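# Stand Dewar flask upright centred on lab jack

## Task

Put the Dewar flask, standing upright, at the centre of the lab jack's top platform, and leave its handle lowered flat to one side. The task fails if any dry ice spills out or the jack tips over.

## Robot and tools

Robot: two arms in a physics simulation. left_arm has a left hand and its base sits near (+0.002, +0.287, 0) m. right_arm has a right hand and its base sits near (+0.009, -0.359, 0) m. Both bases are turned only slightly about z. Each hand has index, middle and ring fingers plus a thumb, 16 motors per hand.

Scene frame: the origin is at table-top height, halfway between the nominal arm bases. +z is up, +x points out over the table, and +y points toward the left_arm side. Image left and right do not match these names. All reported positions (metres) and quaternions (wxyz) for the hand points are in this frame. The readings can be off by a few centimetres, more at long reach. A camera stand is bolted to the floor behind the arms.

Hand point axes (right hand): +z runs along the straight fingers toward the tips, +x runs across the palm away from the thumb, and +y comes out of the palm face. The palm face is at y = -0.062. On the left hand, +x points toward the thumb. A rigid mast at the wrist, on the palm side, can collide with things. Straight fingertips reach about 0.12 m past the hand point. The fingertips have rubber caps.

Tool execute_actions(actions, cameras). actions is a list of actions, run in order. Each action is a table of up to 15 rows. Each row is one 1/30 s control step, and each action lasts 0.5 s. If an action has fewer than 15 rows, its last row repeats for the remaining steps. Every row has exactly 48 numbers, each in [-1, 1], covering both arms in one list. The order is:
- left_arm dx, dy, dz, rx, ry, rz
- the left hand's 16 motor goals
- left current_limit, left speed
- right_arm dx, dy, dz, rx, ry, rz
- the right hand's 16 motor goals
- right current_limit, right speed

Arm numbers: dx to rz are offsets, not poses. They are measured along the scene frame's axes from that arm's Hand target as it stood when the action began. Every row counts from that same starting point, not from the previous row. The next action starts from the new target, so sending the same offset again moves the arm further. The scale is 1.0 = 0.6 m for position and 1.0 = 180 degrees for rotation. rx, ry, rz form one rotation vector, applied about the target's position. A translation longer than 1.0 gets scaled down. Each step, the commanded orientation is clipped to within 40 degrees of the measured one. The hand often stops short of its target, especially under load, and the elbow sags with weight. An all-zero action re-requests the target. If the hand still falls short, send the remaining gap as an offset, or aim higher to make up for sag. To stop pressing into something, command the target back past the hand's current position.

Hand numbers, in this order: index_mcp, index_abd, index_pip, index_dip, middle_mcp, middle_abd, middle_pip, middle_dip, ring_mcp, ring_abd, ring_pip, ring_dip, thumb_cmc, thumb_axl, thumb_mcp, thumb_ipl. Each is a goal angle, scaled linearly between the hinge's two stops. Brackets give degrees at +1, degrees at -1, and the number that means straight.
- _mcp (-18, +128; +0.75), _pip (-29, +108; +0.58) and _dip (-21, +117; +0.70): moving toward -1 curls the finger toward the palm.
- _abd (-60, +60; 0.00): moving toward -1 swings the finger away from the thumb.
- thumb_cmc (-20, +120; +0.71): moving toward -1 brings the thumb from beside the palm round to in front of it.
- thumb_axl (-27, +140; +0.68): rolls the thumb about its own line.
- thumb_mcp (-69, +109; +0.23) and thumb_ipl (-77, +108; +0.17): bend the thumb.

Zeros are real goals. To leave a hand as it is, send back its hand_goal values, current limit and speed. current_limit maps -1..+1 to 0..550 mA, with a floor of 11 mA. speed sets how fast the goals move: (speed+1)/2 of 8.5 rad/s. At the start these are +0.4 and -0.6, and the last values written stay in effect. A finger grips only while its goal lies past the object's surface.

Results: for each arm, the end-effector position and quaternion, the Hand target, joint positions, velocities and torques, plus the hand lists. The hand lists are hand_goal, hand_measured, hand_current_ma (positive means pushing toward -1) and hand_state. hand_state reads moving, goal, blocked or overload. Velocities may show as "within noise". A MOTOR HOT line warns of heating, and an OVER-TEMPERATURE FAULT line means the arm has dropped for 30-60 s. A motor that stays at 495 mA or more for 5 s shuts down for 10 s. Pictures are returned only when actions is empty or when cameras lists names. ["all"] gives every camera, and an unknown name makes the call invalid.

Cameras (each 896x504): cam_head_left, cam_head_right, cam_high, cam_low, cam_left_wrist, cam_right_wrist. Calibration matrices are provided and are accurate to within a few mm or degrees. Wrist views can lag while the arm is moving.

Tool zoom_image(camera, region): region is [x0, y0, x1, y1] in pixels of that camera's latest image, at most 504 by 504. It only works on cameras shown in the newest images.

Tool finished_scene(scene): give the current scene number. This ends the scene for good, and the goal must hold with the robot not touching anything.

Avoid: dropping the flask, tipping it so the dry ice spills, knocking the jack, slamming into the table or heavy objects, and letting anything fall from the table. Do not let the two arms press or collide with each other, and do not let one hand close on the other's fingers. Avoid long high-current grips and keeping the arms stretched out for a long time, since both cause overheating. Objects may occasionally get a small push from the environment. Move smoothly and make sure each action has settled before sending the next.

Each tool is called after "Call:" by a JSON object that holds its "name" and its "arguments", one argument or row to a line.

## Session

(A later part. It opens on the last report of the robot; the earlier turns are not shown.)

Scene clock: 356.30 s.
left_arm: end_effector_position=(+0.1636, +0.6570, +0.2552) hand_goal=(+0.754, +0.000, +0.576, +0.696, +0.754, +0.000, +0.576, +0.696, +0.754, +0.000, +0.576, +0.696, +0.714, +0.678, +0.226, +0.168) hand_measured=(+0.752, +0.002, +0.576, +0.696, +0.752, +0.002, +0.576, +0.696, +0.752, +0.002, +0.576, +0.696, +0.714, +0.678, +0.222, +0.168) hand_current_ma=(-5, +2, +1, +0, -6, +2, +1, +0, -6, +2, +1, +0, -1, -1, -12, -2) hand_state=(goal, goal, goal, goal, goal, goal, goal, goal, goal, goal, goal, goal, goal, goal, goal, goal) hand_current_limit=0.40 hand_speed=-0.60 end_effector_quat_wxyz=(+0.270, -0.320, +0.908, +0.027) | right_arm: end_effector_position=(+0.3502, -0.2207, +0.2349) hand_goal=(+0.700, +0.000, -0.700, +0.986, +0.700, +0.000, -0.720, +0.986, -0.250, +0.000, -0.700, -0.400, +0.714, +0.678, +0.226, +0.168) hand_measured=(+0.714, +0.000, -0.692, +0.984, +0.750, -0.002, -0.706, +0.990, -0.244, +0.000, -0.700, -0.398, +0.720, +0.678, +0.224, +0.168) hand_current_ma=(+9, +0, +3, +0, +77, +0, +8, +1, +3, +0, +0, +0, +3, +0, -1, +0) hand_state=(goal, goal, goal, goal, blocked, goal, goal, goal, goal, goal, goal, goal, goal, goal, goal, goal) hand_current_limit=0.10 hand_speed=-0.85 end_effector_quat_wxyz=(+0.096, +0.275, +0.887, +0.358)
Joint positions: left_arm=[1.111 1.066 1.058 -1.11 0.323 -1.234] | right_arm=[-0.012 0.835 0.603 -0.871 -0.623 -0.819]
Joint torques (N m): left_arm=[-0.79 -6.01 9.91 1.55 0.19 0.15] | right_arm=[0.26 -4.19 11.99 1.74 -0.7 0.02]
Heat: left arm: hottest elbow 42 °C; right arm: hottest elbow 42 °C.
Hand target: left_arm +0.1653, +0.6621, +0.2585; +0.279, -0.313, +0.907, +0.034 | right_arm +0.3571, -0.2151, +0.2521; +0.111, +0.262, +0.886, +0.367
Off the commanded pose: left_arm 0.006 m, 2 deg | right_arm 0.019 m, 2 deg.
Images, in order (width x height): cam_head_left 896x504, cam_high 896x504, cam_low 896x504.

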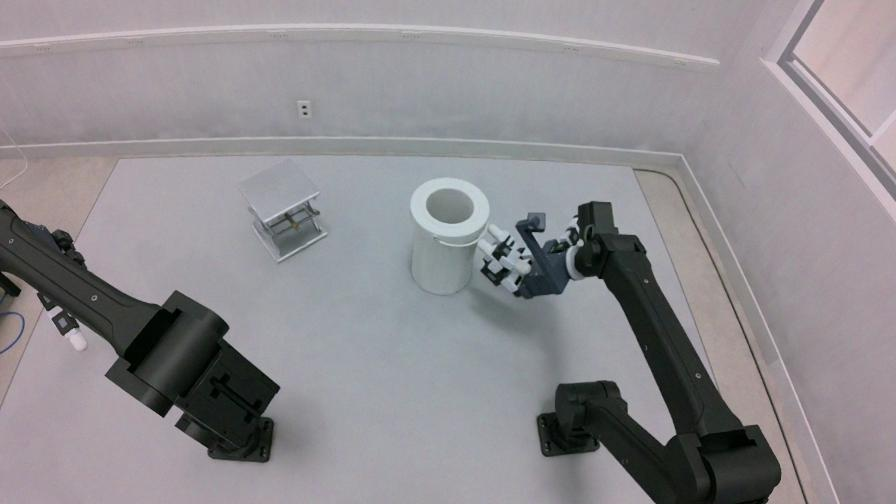

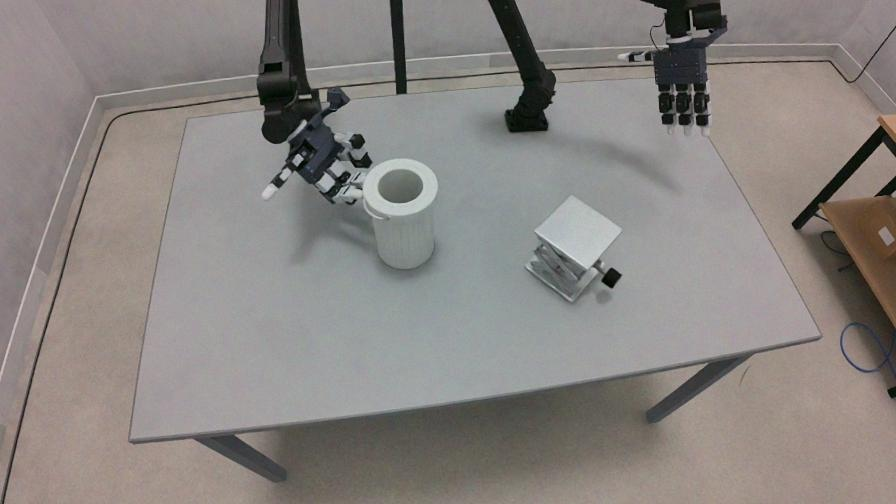

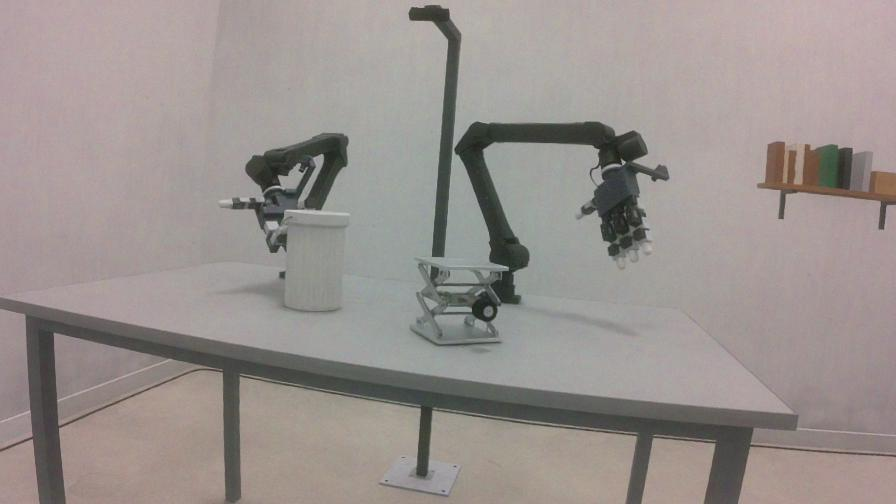

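Call:
{"name": "execute_actions", "arguments": {
  "actions": [
    [[0,0,0,0,0,0,0.754,0,0.576,0.696,0.754,0,0.576,0.696,0.754,0,0.576,0.696,0.714,0.678,0.226,0.168,0.4,-0.6,0,0,0,0,0,0,0.673,0,-0.701,0.986,0.721,0,-0.785,0.986,-0.25,0,-0.7,-0.4,0.714,0.678,0.226,0.168,0.1,-0.85]],
    [[0,0,0,0,0,0,0.754,0,0.576,0.696,0.754,0,0.576,0.696,0.754,0,0.576,0.696,0.714,0.678,0.226,0.168,0.4,-0.6,0,0,0,0,0,0,0.60,0,-0.675,0.986,0.647,0,-0.76,0.986,-0.25,0,-0.7,-0.4,0.714,0.678,0.226,0.168,0.1,-0.85]]
  ],
  "cameras": ["cam_head_left","cam_high","cam_low"]
}}

Call:
{"name": "zoom_image", "arguments": {
  "camera": "cam_head_left",
  "region": [400, 180, 520, 300]
}}

Call:
{"name": "zoom_image", "arguments": {
  "camera": "cam_low",
  "region": [250, 180, 350, 280]
}}

Call:
{"name": "zoom_image", "arguments": {
  "camera": "cam_high",
  "region": [340, 150, 440, 250]
}}

Scene clock: 370.73 s.
left_arm: end_effector_position=(+0.1636, +0.6570, +0.2552) hand_goal=(+0.754, +0.000, +0.576, +0.696, +0.754, +0.000, +0.576, +0.696, +0.754, +0.000, +0.576, +0.696, +0.714, +0.678, +0.226, +0.168) hand_measured=(+0.752, +0.002, +0.576, +0.696, +0.752, +0.002, +0.576, +0.696, +0.752, +0.002, +0.576, +0.696, +0.714, +0.678, +0.222, +0.168) hand_current_ma=(-5, +2, +1, +0, -6, +2, +1, +0, -6, +2, +1, +0, -1, -1, -12, -2) hand_state=(goal, goal, goal, goal, goal, goal, goal, goal, goal, goal, goal, goal, goal, goal, goal, goal) hand_current_limit=0.40 hand_speed=-0.60 end_effector_quat_wxyz=(+0.270, -0.320, +0.908, +0.027) | right_arm: end_effector_position=(+0.3505, -0.2214, +0.2347) hand_goal=(+0.600, +0.000, -0.674, +0.986, +0.648, +0.000, -0.760, +0.986, -0.250, +0.000, -0.700, -0.400, +0.714, +0.678, +0.226, +0.168) hand_measured=(+0.614, +0.000, -0.674, +0.984, +0.688, -0.002, -0.758, +0.990, -0.244, +0.000, -0.700, -0.398, +0.720, +0.678, +0.224, +0.168) hand_current_ma=(+10, +0, +0, +0, +50, +0, +0, +1, +3, +0, +0, +0, +3, +0, -1, +0) hand_state=(goal, goal, goal, goal, blocked, goal, goal, goal, goal, goal, goal, goal, goal, goal, goal, goal) hand_current_limit=0.10 hand_speed=-0.85 end_effector_quat_wxyz=(+0.096, +0.276, +0.887, +0.358)
Joint positions: left_arm=[1.111 1.066 1.058 -1.11 0.323 -1.234] | right_arm=[-0.013 0.835 0.603 -0.871 -0.622 -0.819]
Joint torques (N m): left_arm=[-0.56 -5.77 9.87 1.51 0.18 0.16] | right_arm=[-0.21 -4.19 11.99 1.63 -0.71 0.01]
Heat: left arm: hottest elbow 42 °C; right arm: hottest elbow 42 °C.
Hand target: left_arm +0.1653, +0.6621, +0.2585; +0.279, -0.313, +0.907, +0.034 | right_arm +0.3571, -0.2151, +0.2521; +0.111, +0.262, +0.886, +0.367
Off the commanded pose: left_arm 0.006 m, 2 deg | right_arm 0.020 m, 3 deg.
Images, in order (width x height): cam_head_left 896x504, cam_high 896x504, cam_low 896x504.

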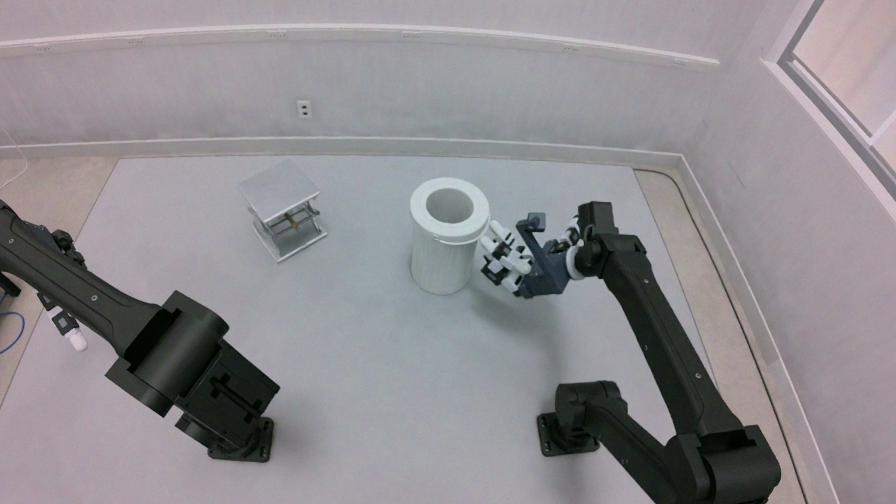

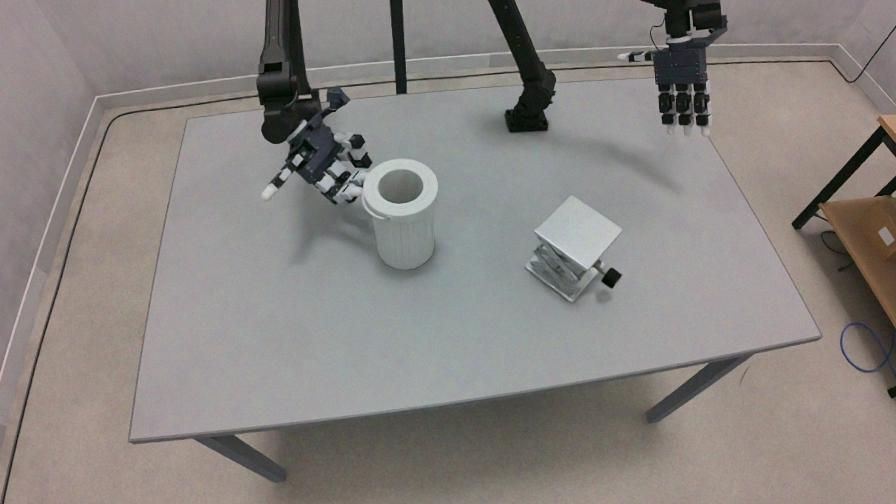

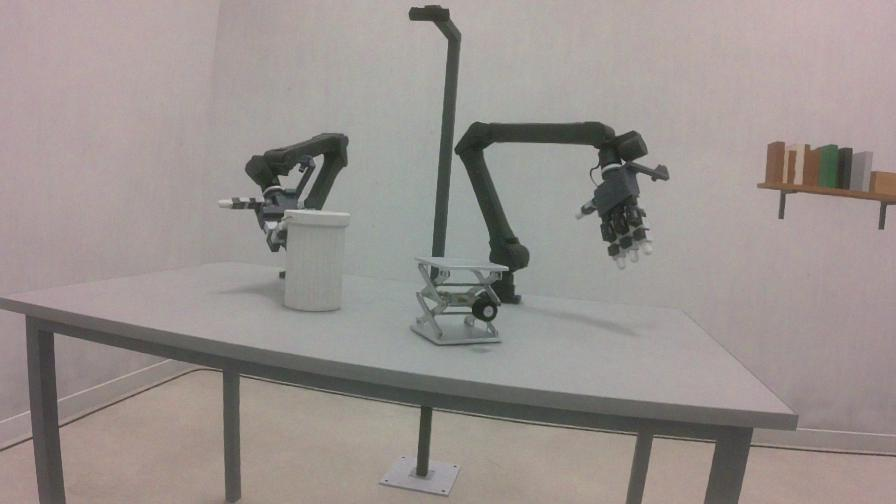

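Scaled by 4.200.

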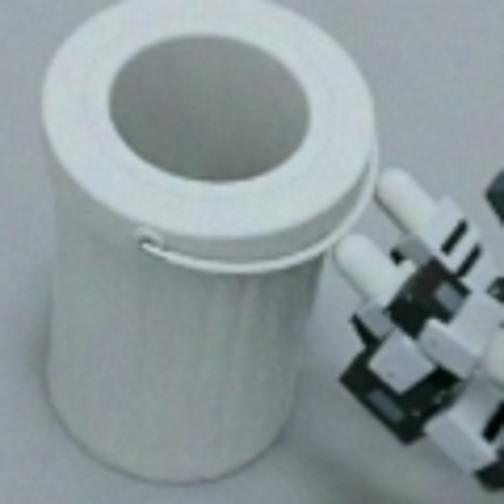

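Scaled by 5.040.

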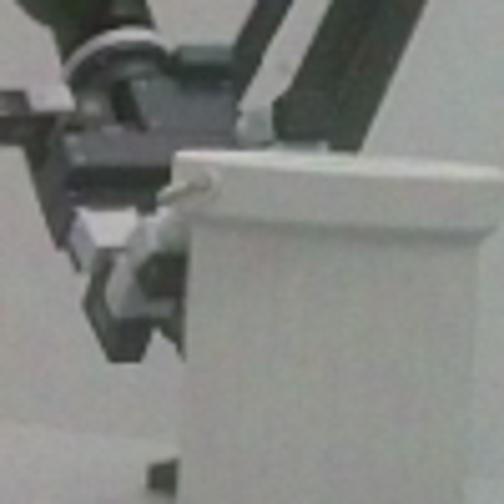

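Scaled by 5.040.

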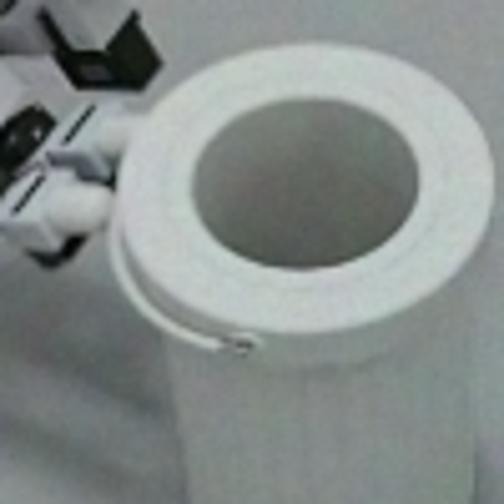

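Call:
{"name": "execute_actions", "arguments": {
  "actions": [
    [[0,0,0,0,0,0,0.754,0,0.576,0.696,0.754,0,0.576,0.696,0.754,0,0.576,0.696,0.714,0.678,0.226,0.168,0.4,-0.6,0,0,0,0,0,0,0.53,0,-0.651,0.986,0.573,0,-0.755,0.986,-0.25,0,-0.7,-0.4,0.714,0.678,0.226,0.168,0.1,-0.85]],
    [[0,0,0,0,0,0,0.754,0,0.576,0.696,0.754,0,0.576,0.696,0.754,0,0.576,0.696,0.714,0.678,0.226,0.168,0.4,-0.6,0,0,0,0,0,0,0.445,0,-0.594,0.986,0.487,0,-0.705,0.986,-0.25,0,-0.7,-0.4,0.714,0.678,0.226,0.168,0.1,-0.85]]
  ],
  "cameras": ["cam_head_left","cam_high","cam_low"]
}}

Call:
{"name": "zoom_image", "arguments": {
  "camera": "cam_head_left",
  "region": [400, 180, 520, 300]
}}

Call:
{"name": "zoom_image", "arguments": {
  "camera": "cam_low",
  "region": [250, 180, 350, 280]
}}

Call:
{"name": "zoom_image", "arguments": {
  "camera": "cam_high",
  "region": [340, 150, 440, 250]
}}

Scene clock: 379.43 s.
left_arm: end_effector_position=(+0.1636, +0.6570, +0.2552) hand_goal=(+0.754, +0.000, +0.576, +0.696, +0.754, +0.000, +0.576, +0.696, +0.754, +0.000, +0.576, +0.696, +0.714, +0.678, +0.226, +0.168) hand_measured=(+0.752, +0.002, +0.576, +0.696, +0.752, +0.002, +0.576, +0.696, +0.752, +0.002, +0.576, +0.696, +0.714, +0.678, +0.222, +0.168) hand_current_ma=(-5, +2, +1, +0, -6, +2, +1, +0, -6, +2, +1, +0, -1, -1, -12, -2) hand_state=(goal, goal, goal, goal, goal, goal, goal, goal, goal, goal, goal, goal, goal, goal, goal, goal) hand_current_limit=0.40 hand_speed=-0.60 end_effector_quat_wxyz=(+0.270, -0.320, +0.908, +0.027) | right_arm: end_effector_position=(+0.3505, -0.2214, +0.2347) hand_goal=(+0.446, +0.000, -0.594, +0.986, +0.488, +0.000, -0.704, +0.986, -0.250, +0.000, -0.700, -0.400, +0.714, +0.678, +0.226, +0.168) hand_measured=(+0.462, +0.000, -0.594, +0.984, +0.524, -0.002, -0.702, +0.988, -0.244, +0.000, -0.700, -0.398, +0.720, +0.678, +0.224, +0.168) hand_current_ma=(+12, +0, +0, +0, +43, +0, +0, +0, +3, +0, +0, +0, +3, +0, -1, +0) hand_state=(goal, goal, goal, goal, blocked, goal, goal, goal, goal, goal, goal, goal, goal, goal, goal, goal) hand_current_limit=0.10 hand_speed=-0.85 end_effector_quat_wxyz=(+0.096, +0.276, +0.887, +0.358)
Joint positions: left_arm=[1.111 1.066 1.058 -1.11 0.323 -1.234] | right_arm=[-0.013 0.835 0.603 -0.871 -0.622 -0.819]
Joint torques (N m): left_arm=[-0.67 -5.77 9.88 1.52 0.18 0.16] | right_arm=[-0.5 -3.96 12.08 1.62 -0.7 0.02]
Heat: left arm: hottest elbow 42 °C; right arm: hottest elbow 42 °C.
Hand target: left_arm +0.1653, +0.6621, +0.2585; +0.279, -0.313, +0.907, +0.034 | right_arm +0.3571, -0.2151, +0.2521; +0.111, +0.262, +0.886, +0.367
Off the commanded pose: left_arm 0.006 m, 2 deg | right_arm 0.020 m, 3 deg.
Images, in order (width x height): cam_head_left 896x504, cam_high 896x504, cam_low 896x504.

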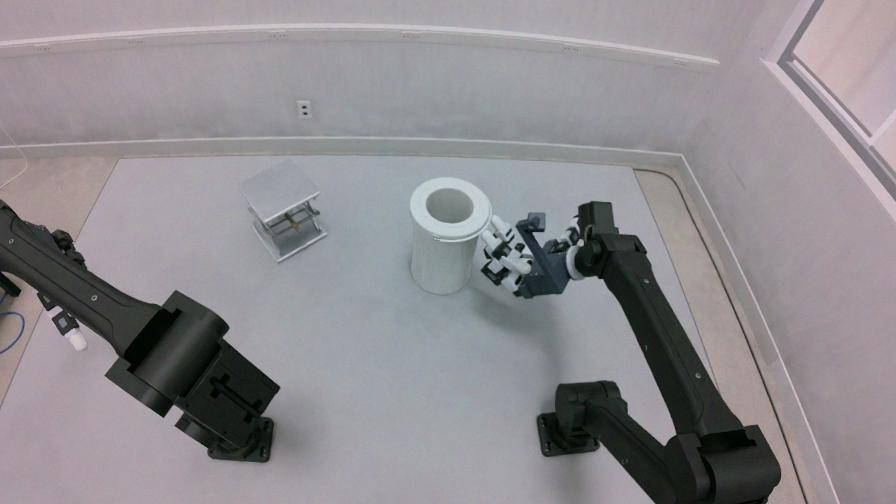

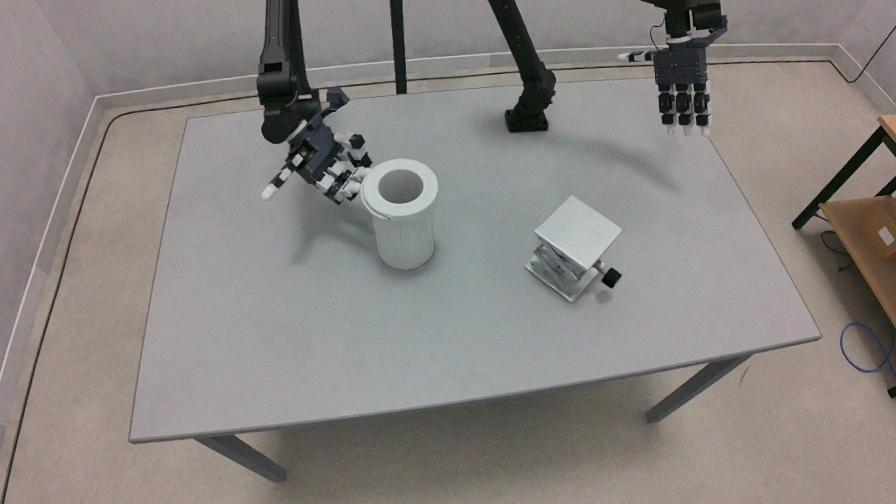

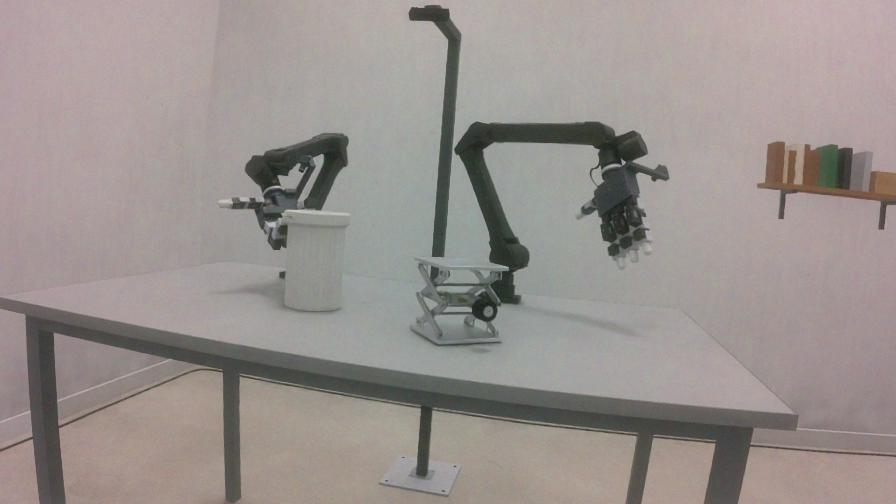

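Scaled by 4.200.

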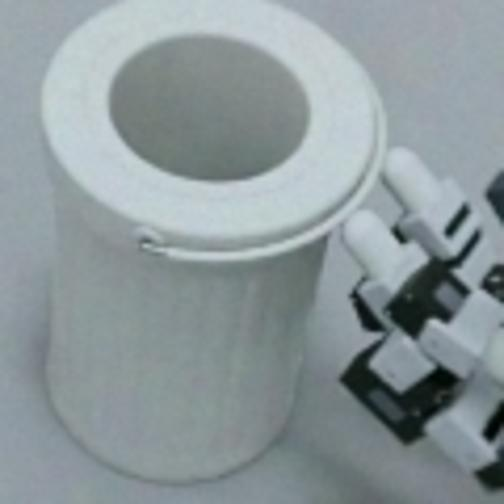

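Scaled by 5.040.

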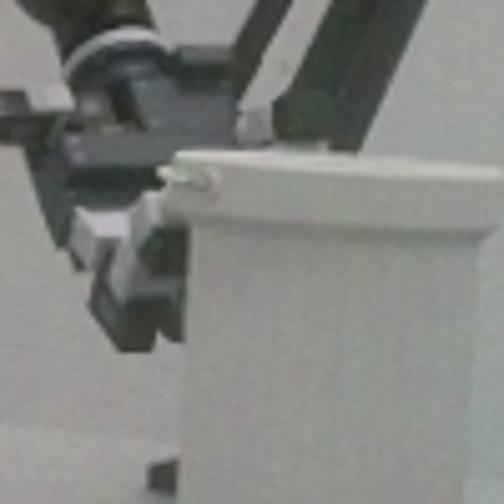

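Scaled by 5.040.

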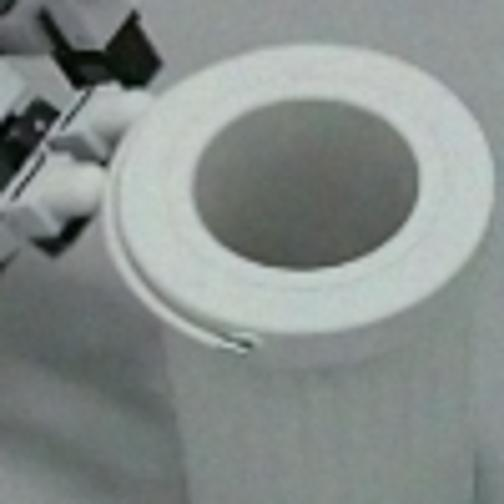

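Call:
{"name": "execute_actions", "arguments": {
  "actions": [
    [[0,0,0,0,0,0,0.754,0,0.576,0.696,0.754,0,0.576,0.696,0.754,0,0.576,0.696,0.714,0.678,0.226,0.168,0.4,-0.6,0,0,0,0,0,0,0.359,0,-0.536,0.986,0.40,0,-0.645,0.986,-0.25,0,-0.7,-0.4,0.714,0.678,0.226,0.168,0.1,-0.85]],
    [[0,0,0,0,0,0,0.754,0,0.576,0.696,0.754,0,0.576,0.696,0.754,0,0.576,0.696,0.714,0.678,0.226,0.168,0.4,-0.6,0,0,0,0,0,0,0.26,0,-0.44,0.986,0.30,0,-0.55,0.986,-0.25,0,-0.7,-0.4,0.714,0.678,0.226,0.168,0.1,-0.85]]
  ],
  "cameras": ["cam_head_left","cam_high","cam_low"]
}}

Call:
{"name": "zoom_image", "arguments": {
  "camera": "cam_head_left",
  "region": [400, 180, 520, 300]
}}

Call:
{"name": "zoom_image", "arguments": {
  "camera": "cam_low",
  "region": [250, 180, 350, 280]
}}

Call:
{"name": "zoom_image", "arguments": {
  "camera": "cam_high",
  "region": [340, 150, 440, 250]
}}

Scene clock: 386.70 s.
left_arm: end_effector_position=(+0.1636, +0.6570, +0.2552) hand_goal=(+0.754, +0.000, +0.576, +0.696, +0.754, +0.000, +0.576, +0.696, +0.754, +0.000, +0.576, +0.696, +0.714, +0.678, +0.226, +0.168) hand_measured=(+0.752, +0.002, +0.576, +0.696, +0.752, +0.002, +0.576, +0.696, +0.752, +0.002, +0.576, +0.696, +0.714, +0.678, +0.222, +0.168) hand_current_ma=(-5, +2, +1, +0, -6, +2, +1, +0, -6, +2, +1, +0, -1, -1, -12, -2) hand_state=(goal, goal, goal, goal, goal, goal, goal, goal, goal, goal, goal, goal, goal, goal, goal, goal) hand_current_limit=0.40 hand_speed=-0.60 end_effector_quat_wxyz=(+0.270, -0.320, +0.908, +0.027) | right_arm: end_effector_position=(+0.3505, -0.2214, +0.2347) hand_goal=(+0.260, +0.000, -0.440, +0.986, +0.300, +0.000, -0.550, +0.986, -0.250, +0.000, -0.700, -0.400, +0.714, +0.678, +0.226, +0.168) hand_measured=(+0.278, +0.000, -0.442, +0.984, +0.332, -0.002, -0.550, +0.988, -0.244, +0.000, -0.700, -0.398, +0.720, +0.678, +0.224, +0.168) hand_current_ma=(+13, +0, +0, +0, +37, +0, +0, +0, +3, +0, +0, +0, +3, +0, -1, +0) hand_state=(goal, goal, goal, goal, blocked, goal, goal, goal, goal, goal, goal, goal, goal, goal, goal, goal) hand_current_limit=0.10 hand_speed=-0.85 end_effector_quat_wxyz=(+0.096, +0.276, +0.887, +0.358)
Joint positions: left_arm=[1.111 1.066 1.058 -1.11 0.323 -1.234] | right_arm=[-0.013 0.835 0.603 -0.871 -0.622 -0.819]
Joint torques (N m): left_arm=[-0.62 -5.77 9.88 1.51 0.19 0.16] | right_arm=[-0.15 -3.9 12.03 1.62 -0.72 0.01]
Heat: left arm: hottest elbow 42 °C; right arm: hottest elbow 43 °C.
Hand target: left_arm +0.1653, +0.6621, +0.2585; +0.279, -0.313, +0.907, +0.034 | right_arm +0.3571, -0.2151, +0.2521; +0.111, +0.262, +0.886, +0.367
Off the commanded pose: left_arm 0.006 m, 2 deg | right_arm 0.020 m, 3 deg.
Images, in order (width x height): cam_head_left 896x504, cam_high 896x504, cam_low 896x504.

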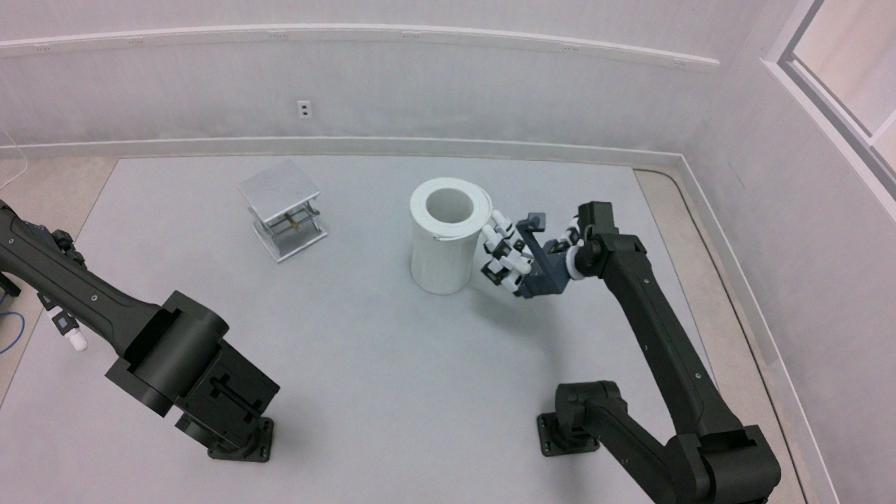

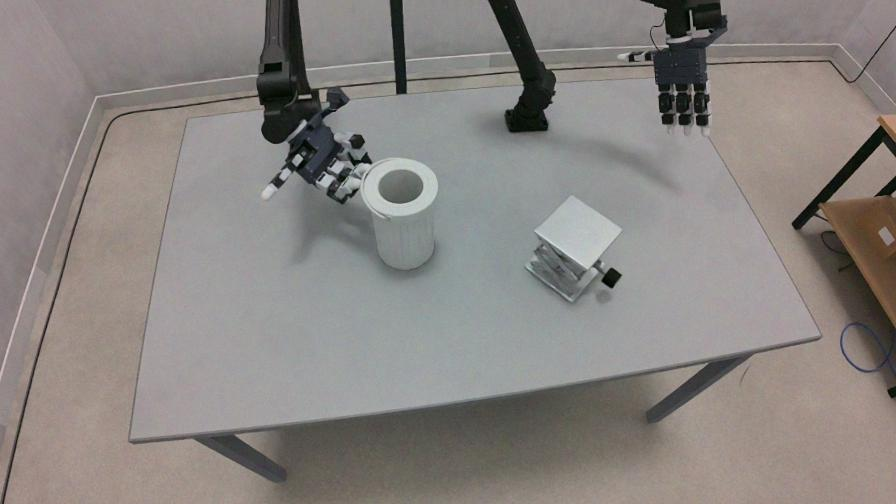

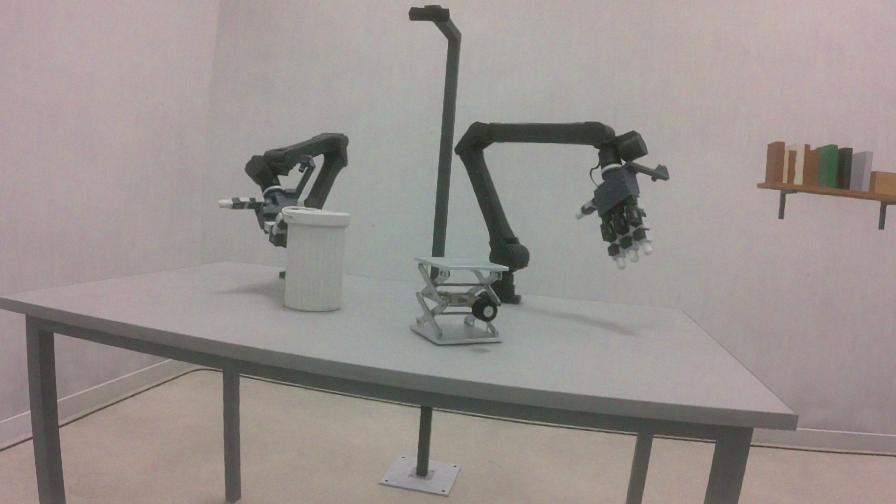

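Scaled by 4.200.

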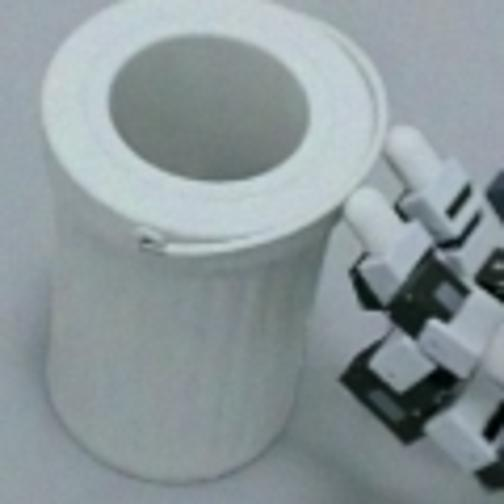

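Scaled by 5.040.

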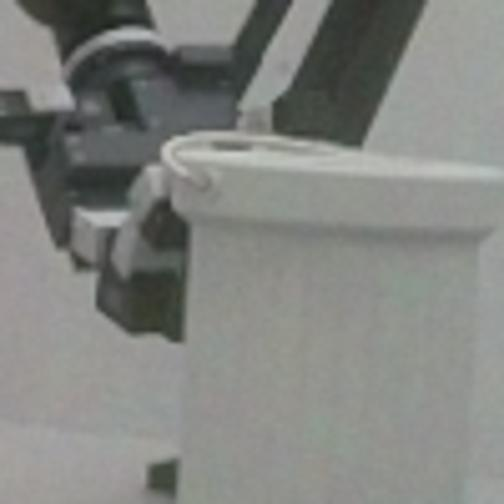

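Scaled by 5.040.

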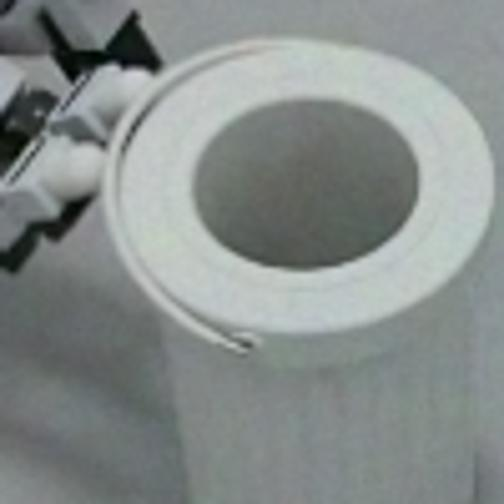

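Call:
{"name": "execute_actions", "arguments": {
  "actions": [
    [[0,0,0,0,0,0,0.754,0,0.576,0.696,0.754,0,0.576,0.696,0.754,0,0.576,0.696,0.714,0.678,0.226,0.168,0.4,-0.6,0,0,0,0,0,0,0.159,0,-0.33,0.986,0.20,0,-0.45,0.986,-0.25,0,-0.7,-0.4,0.714,0.678,0.226,0.168,0.1,-0.85]],
    [[0,0,0,0,0,0,0.754,0,0.576,0.696,0.754,0,0.576,0.696,0.754,0,0.576,0.696,0.714,0.678,0.226,0.168,0.4,-0.6,0,0,0,0,0,0,0.06,0,-0.2,0.986,0.08,0,-0.28,0.986,-0.25,0,-0.7,-0.4,0.714,0.678,0.226,0.168,0.1,-0.85]]
  ],
  "cameras": ["cam_head_left","cam_high","cam_low"]
}}

Call:
{"name": "zoom_image", "arguments": {
  "camera": "cam_head_left",
  "region": [400, 160, 520, 280]
}}

Call:
{"name": "zoom_image", "arguments": {
  "camera": "cam_low",
  "region": [250, 180, 350, 280]
}}

Call:
{"name": "zoom_image", "arguments": {
  "camera": "cam_high",
  "region": [340, 150, 440, 250]
}}

Scene clock: 395.60 s.
left_arm: end_effector_position=(+0.1636, +0.6570, +0.2552) hand_goal=(+0.754, +0.000, +0.576, +0.696, +0.754, +0.000, +0.576, +0.696, +0.754, +0.000, +0.576, +0.696, +0.714, +0.678, +0.226, +0.168) hand_measured=(+0.752, +0.002, +0.576, +0.696, +0.752, +0.002, +0.576, +0.696, +0.752, +0.002, +0.576, +0.696, +0.714, +0.678, +0.222, +0.168) hand_current_ma=(-5, +2, +1, +0, -6, +2, +1, +0, -6, +2, +1, +0, -1, -1, -12, -2) hand_state=(goal, goal, goal, goal, goal, goal, goal, goal, goal, goal, goal, goal, goal, goal, goal, goal) hand_current_limit=0.40 hand_speed=-0.60 end_effector_quat_wxyz=(+0.270, -0.320, +0.908, +0.027) | right_arm: end_effector_position=(+0.3505, -0.2214, +0.2347) hand_goal=(+0.060, +0.000, -0.200, +0.986, +0.080, +0.000, -0.280, +0.986, -0.250, +0.000, -0.700, -0.400, +0.714, +0.678, +0.226, +0.168) hand_measured=(+0.078, +0.000, -0.200, +0.984, +0.094, -0.002, -0.290, +0.986, -0.244, +0.000, -0.700, -0.398, +0.720, +0.678, +0.224, +0.168) hand_current_ma=(+14, +0, +0, +0, +10, +0, -5, +0, +3, +0, +0, +0, +3, +0, -1, +0) hand_state=(goal, goal, goal, goal, goal, goal, goal, goal, goal, goal, goal, goal, goal, goal, goal, goal) hand_current_limit=0.10 hand_speed=-0.85 end_effector_quat_wxyz=(+0.096, +0.276, +0.887, +0.358)
Joint positions: left_arm=[1.111 1.066 1.058 -1.11 0.323 -1.234] | right_arm=[-0.013 0.835 0.603 -0.871 -0.622 -0.819]
Joint torques (N m): left_arm=[-0.5 -5.71 9.88 1.5 0.18 0.15] | right_arm=[0.09 -4.25 12.03 1.68 -0.74 0.02]
Heat: left arm: hottest elbow 42 °C; right arm: hottest elbow 43 °C.
Hand target: left_arm +0.1653, +0.6621, +0.2585; +0.279, -0.313, +0.907, +0.034 | right_arm +0.3571, -0.2151, +0.2521; +0.111, +0.262, +0.886, +0.367
Off the commanded pose: left_arm 0.006 m, 2 deg | right_arm 0.020 m, 3 deg.
Images, in order (width x height): cam_head_left 896x504, cam_high 896x504, cam_low 896x504.

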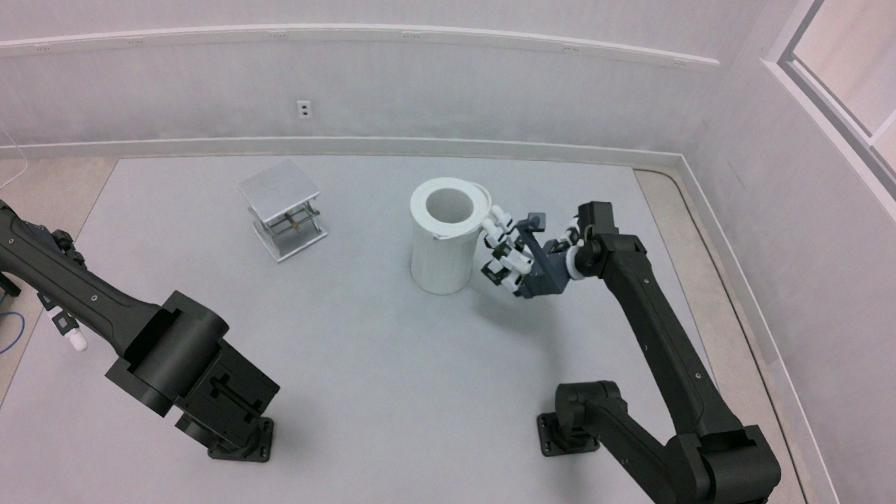

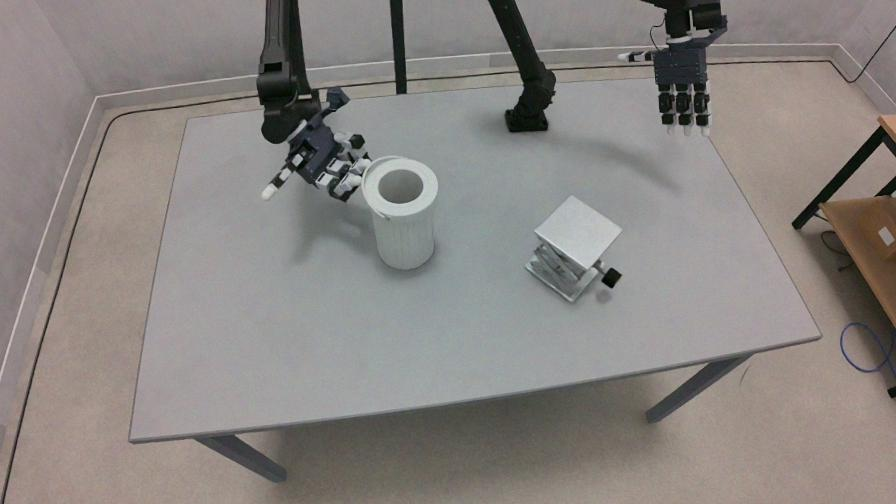

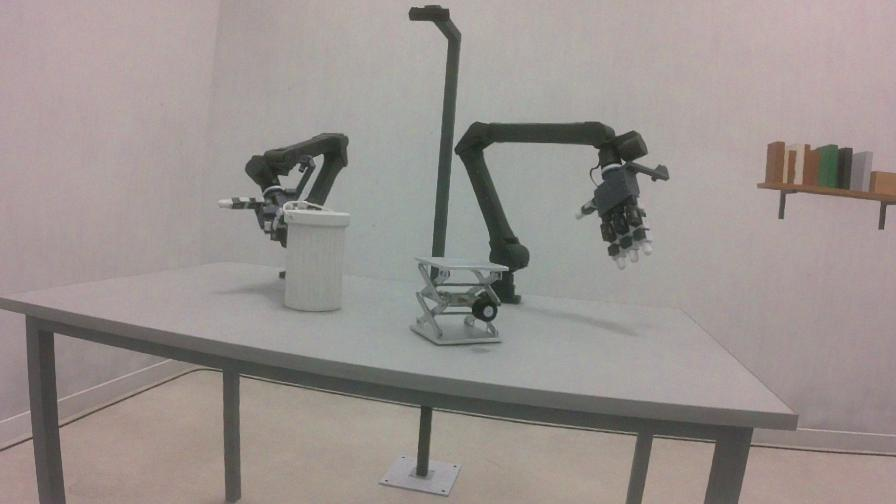

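Scaled by 4.200.

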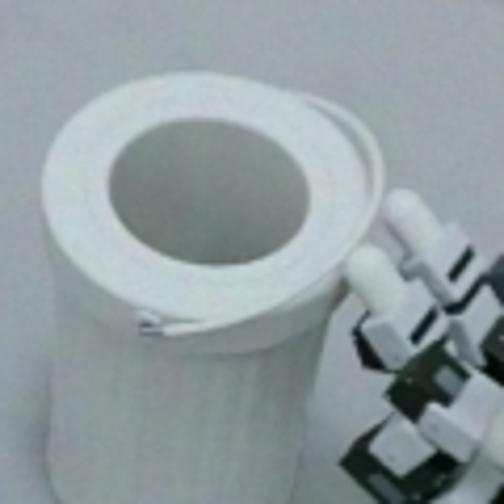

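Scaled by 5.040.

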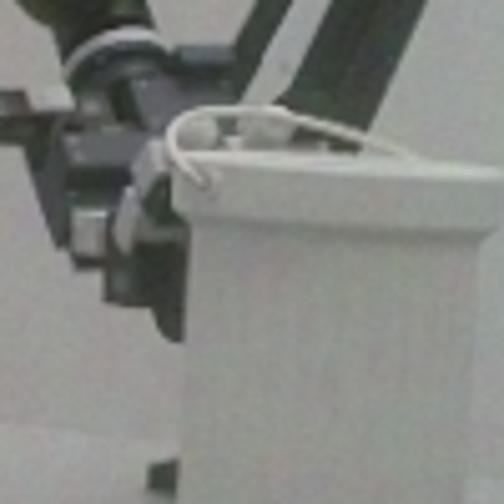

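Scaled by 5.040.

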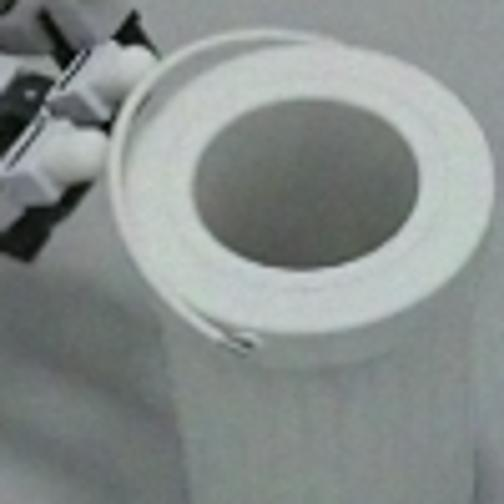

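Call:
{"name": "execute_actions", "arguments": {
  "actions": [
    [[0,0,0,0,0,0,0.754,0,0.576,0.696,0.754,0,0.576,0.696,0.754,0,0.576,0.696,0.714,0.678,0.226,0.168,0.4,-0.6,0,0,0,0,0,0,-0.08,0,0.04,0.986,-0.01,0,-0.12,0.986,-0.25,0,-0.7,-0.4,0.714,0.678,0.226,0.168,0.1,-0.85]]
  ],
  "cameras": ["cam_head_left","cam_high","cam_low"]
}}

Call:
{"name": "zoom_image", "arguments": {
  "camera": "cam_low",
  "region": [250, 180, 350, 280]
}}

Call:
{"name": "zoom_image", "arguments": {
  "camera": "cam_high",
  "region": [340, 150, 440, 250]
}}

Scene clock: 418.93 s.
left_arm: end_effector_position=(+0.1636, +0.6570, +0.2552) hand_goal=(+0.754, +0.000, +0.576, +0.696, +0.754, +0.000, +0.576, +0.696, +0.754, +0.000, +0.576, +0.696, +0.714, +0.678, +0.226, +0.168) hand_measured=(+0.752, +0.002, +0.576, +0.696, +0.752, +0.002, +0.576, +0.696, +0.752, +0.002, +0.576, +0.696, +0.714, +0.678, +0.222, +0.168) hand_current_ma=(-5, +2, +1, +0, -6, +2, +1, +0, -6, +2, +1, +0, -1, -1, -12, -2) hand_state=(goal, goal, goal, goal, goal, goal, goal, goal, goal, goal, goal, goal, goal, goal, goal, goal) hand_current_limit=0.40 hand_speed=-0.60 end_effector_quat_wxyz=(+0.270, -0.320, +0.908, +0.027) | right_arm: end_effector_position=(+0.3502, -0.2211, +0.2349) hand_goal=(-0.080, +0.000, +0.040, +0.986, -0.010, +0.000, -0.120, +0.986, -0.250, +0.000, -0.700, -0.400, +0.714, +0.678, +0.226, +0.168) hand_measured=(-0.062, +0.000, +0.040, +0.984, -0.010, -0.004, -0.140, +0.984, -0.244, +0.000, -0.700, -0.398, +0.720, +0.678, +0.224, +0.168) hand_current_ma=(+14, +0, +0, +0, +0, -1, -16, +0, +3, +0, +0, +0, +3, +0, -1, +0) hand_state=(goal, goal, goal, goal, goal, goal, blocked, goal, goal, goal, goal, goal, goal, goal, goal, goal) hand_current_limit=0.10 hand_speed=-0.85 end_effector_quat_wxyz=(+0.096, +0.274, +0.887, +0.358)
Joint positions: left_arm=[1.111 1.066 1.058 -1.11 0.323 -1.234] | right_arm=[-0.013 0.835 0.603 -0.871 -0.623 -0.822]
Joint torques (N m): left_arm=[-0.73 -5.83 9.92 1.52 0.18 0.15] | right_arm=[-0.26 -3.78 12.01 1.69 -0.75 -0.01]
Heat: left arm: hottest elbow 42 °C; right arm: hottest elbow 43 °C.
Hand target: left_arm +0.1653, +0.6621, +0.2585; +0.279, -0.313, +0.907, +0.034 | right_arm +0.3571, -0.2151, +0.2521; +0.111, +0.262, +0.886, +0.367
Off the commanded pose: left_arm 0.006 m, 2 deg | right_arm 0.019 m, 2 deg.
Images, in order (width x height): cam_head_left 896x504, cam_high 896x504, cam_low 896x504.

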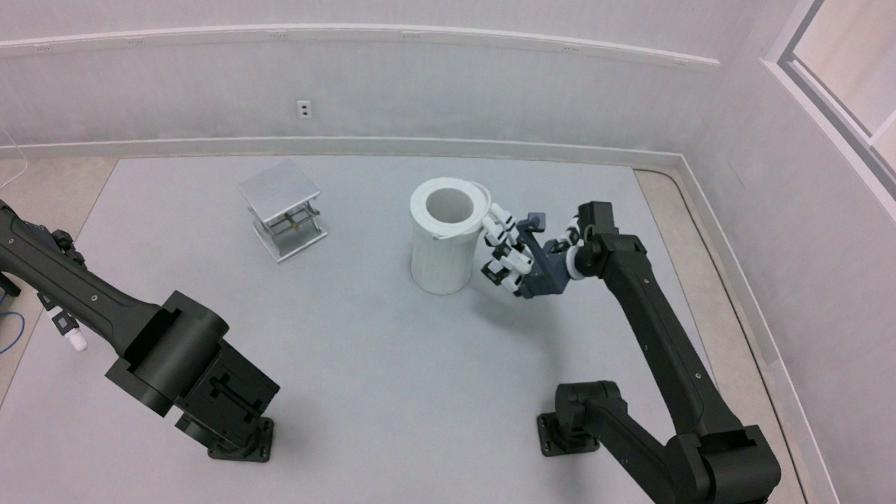

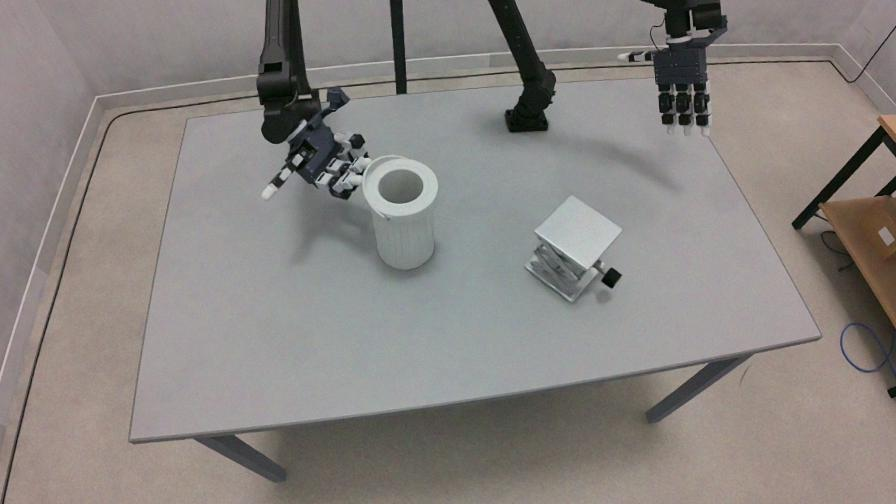

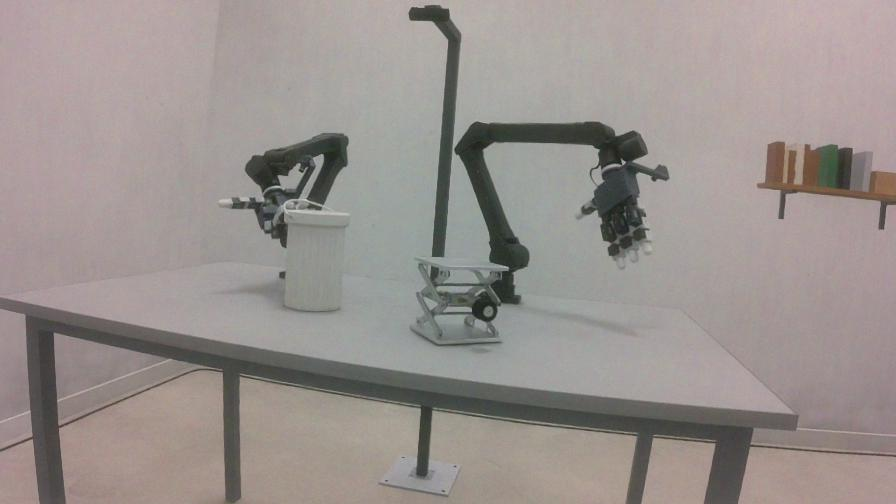

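Scaled by 5.040.

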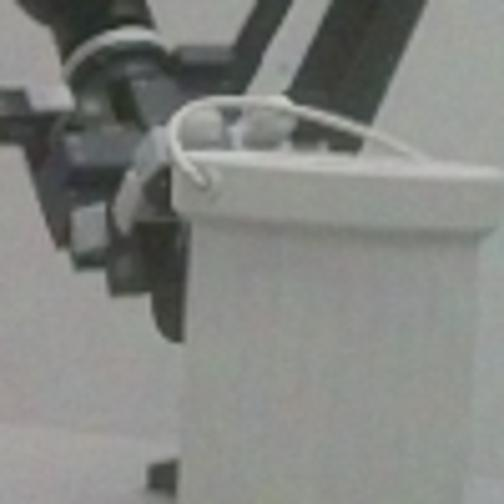

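Scaled by 5.040.

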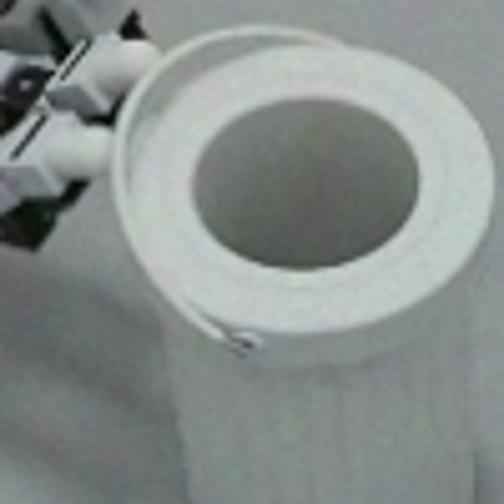

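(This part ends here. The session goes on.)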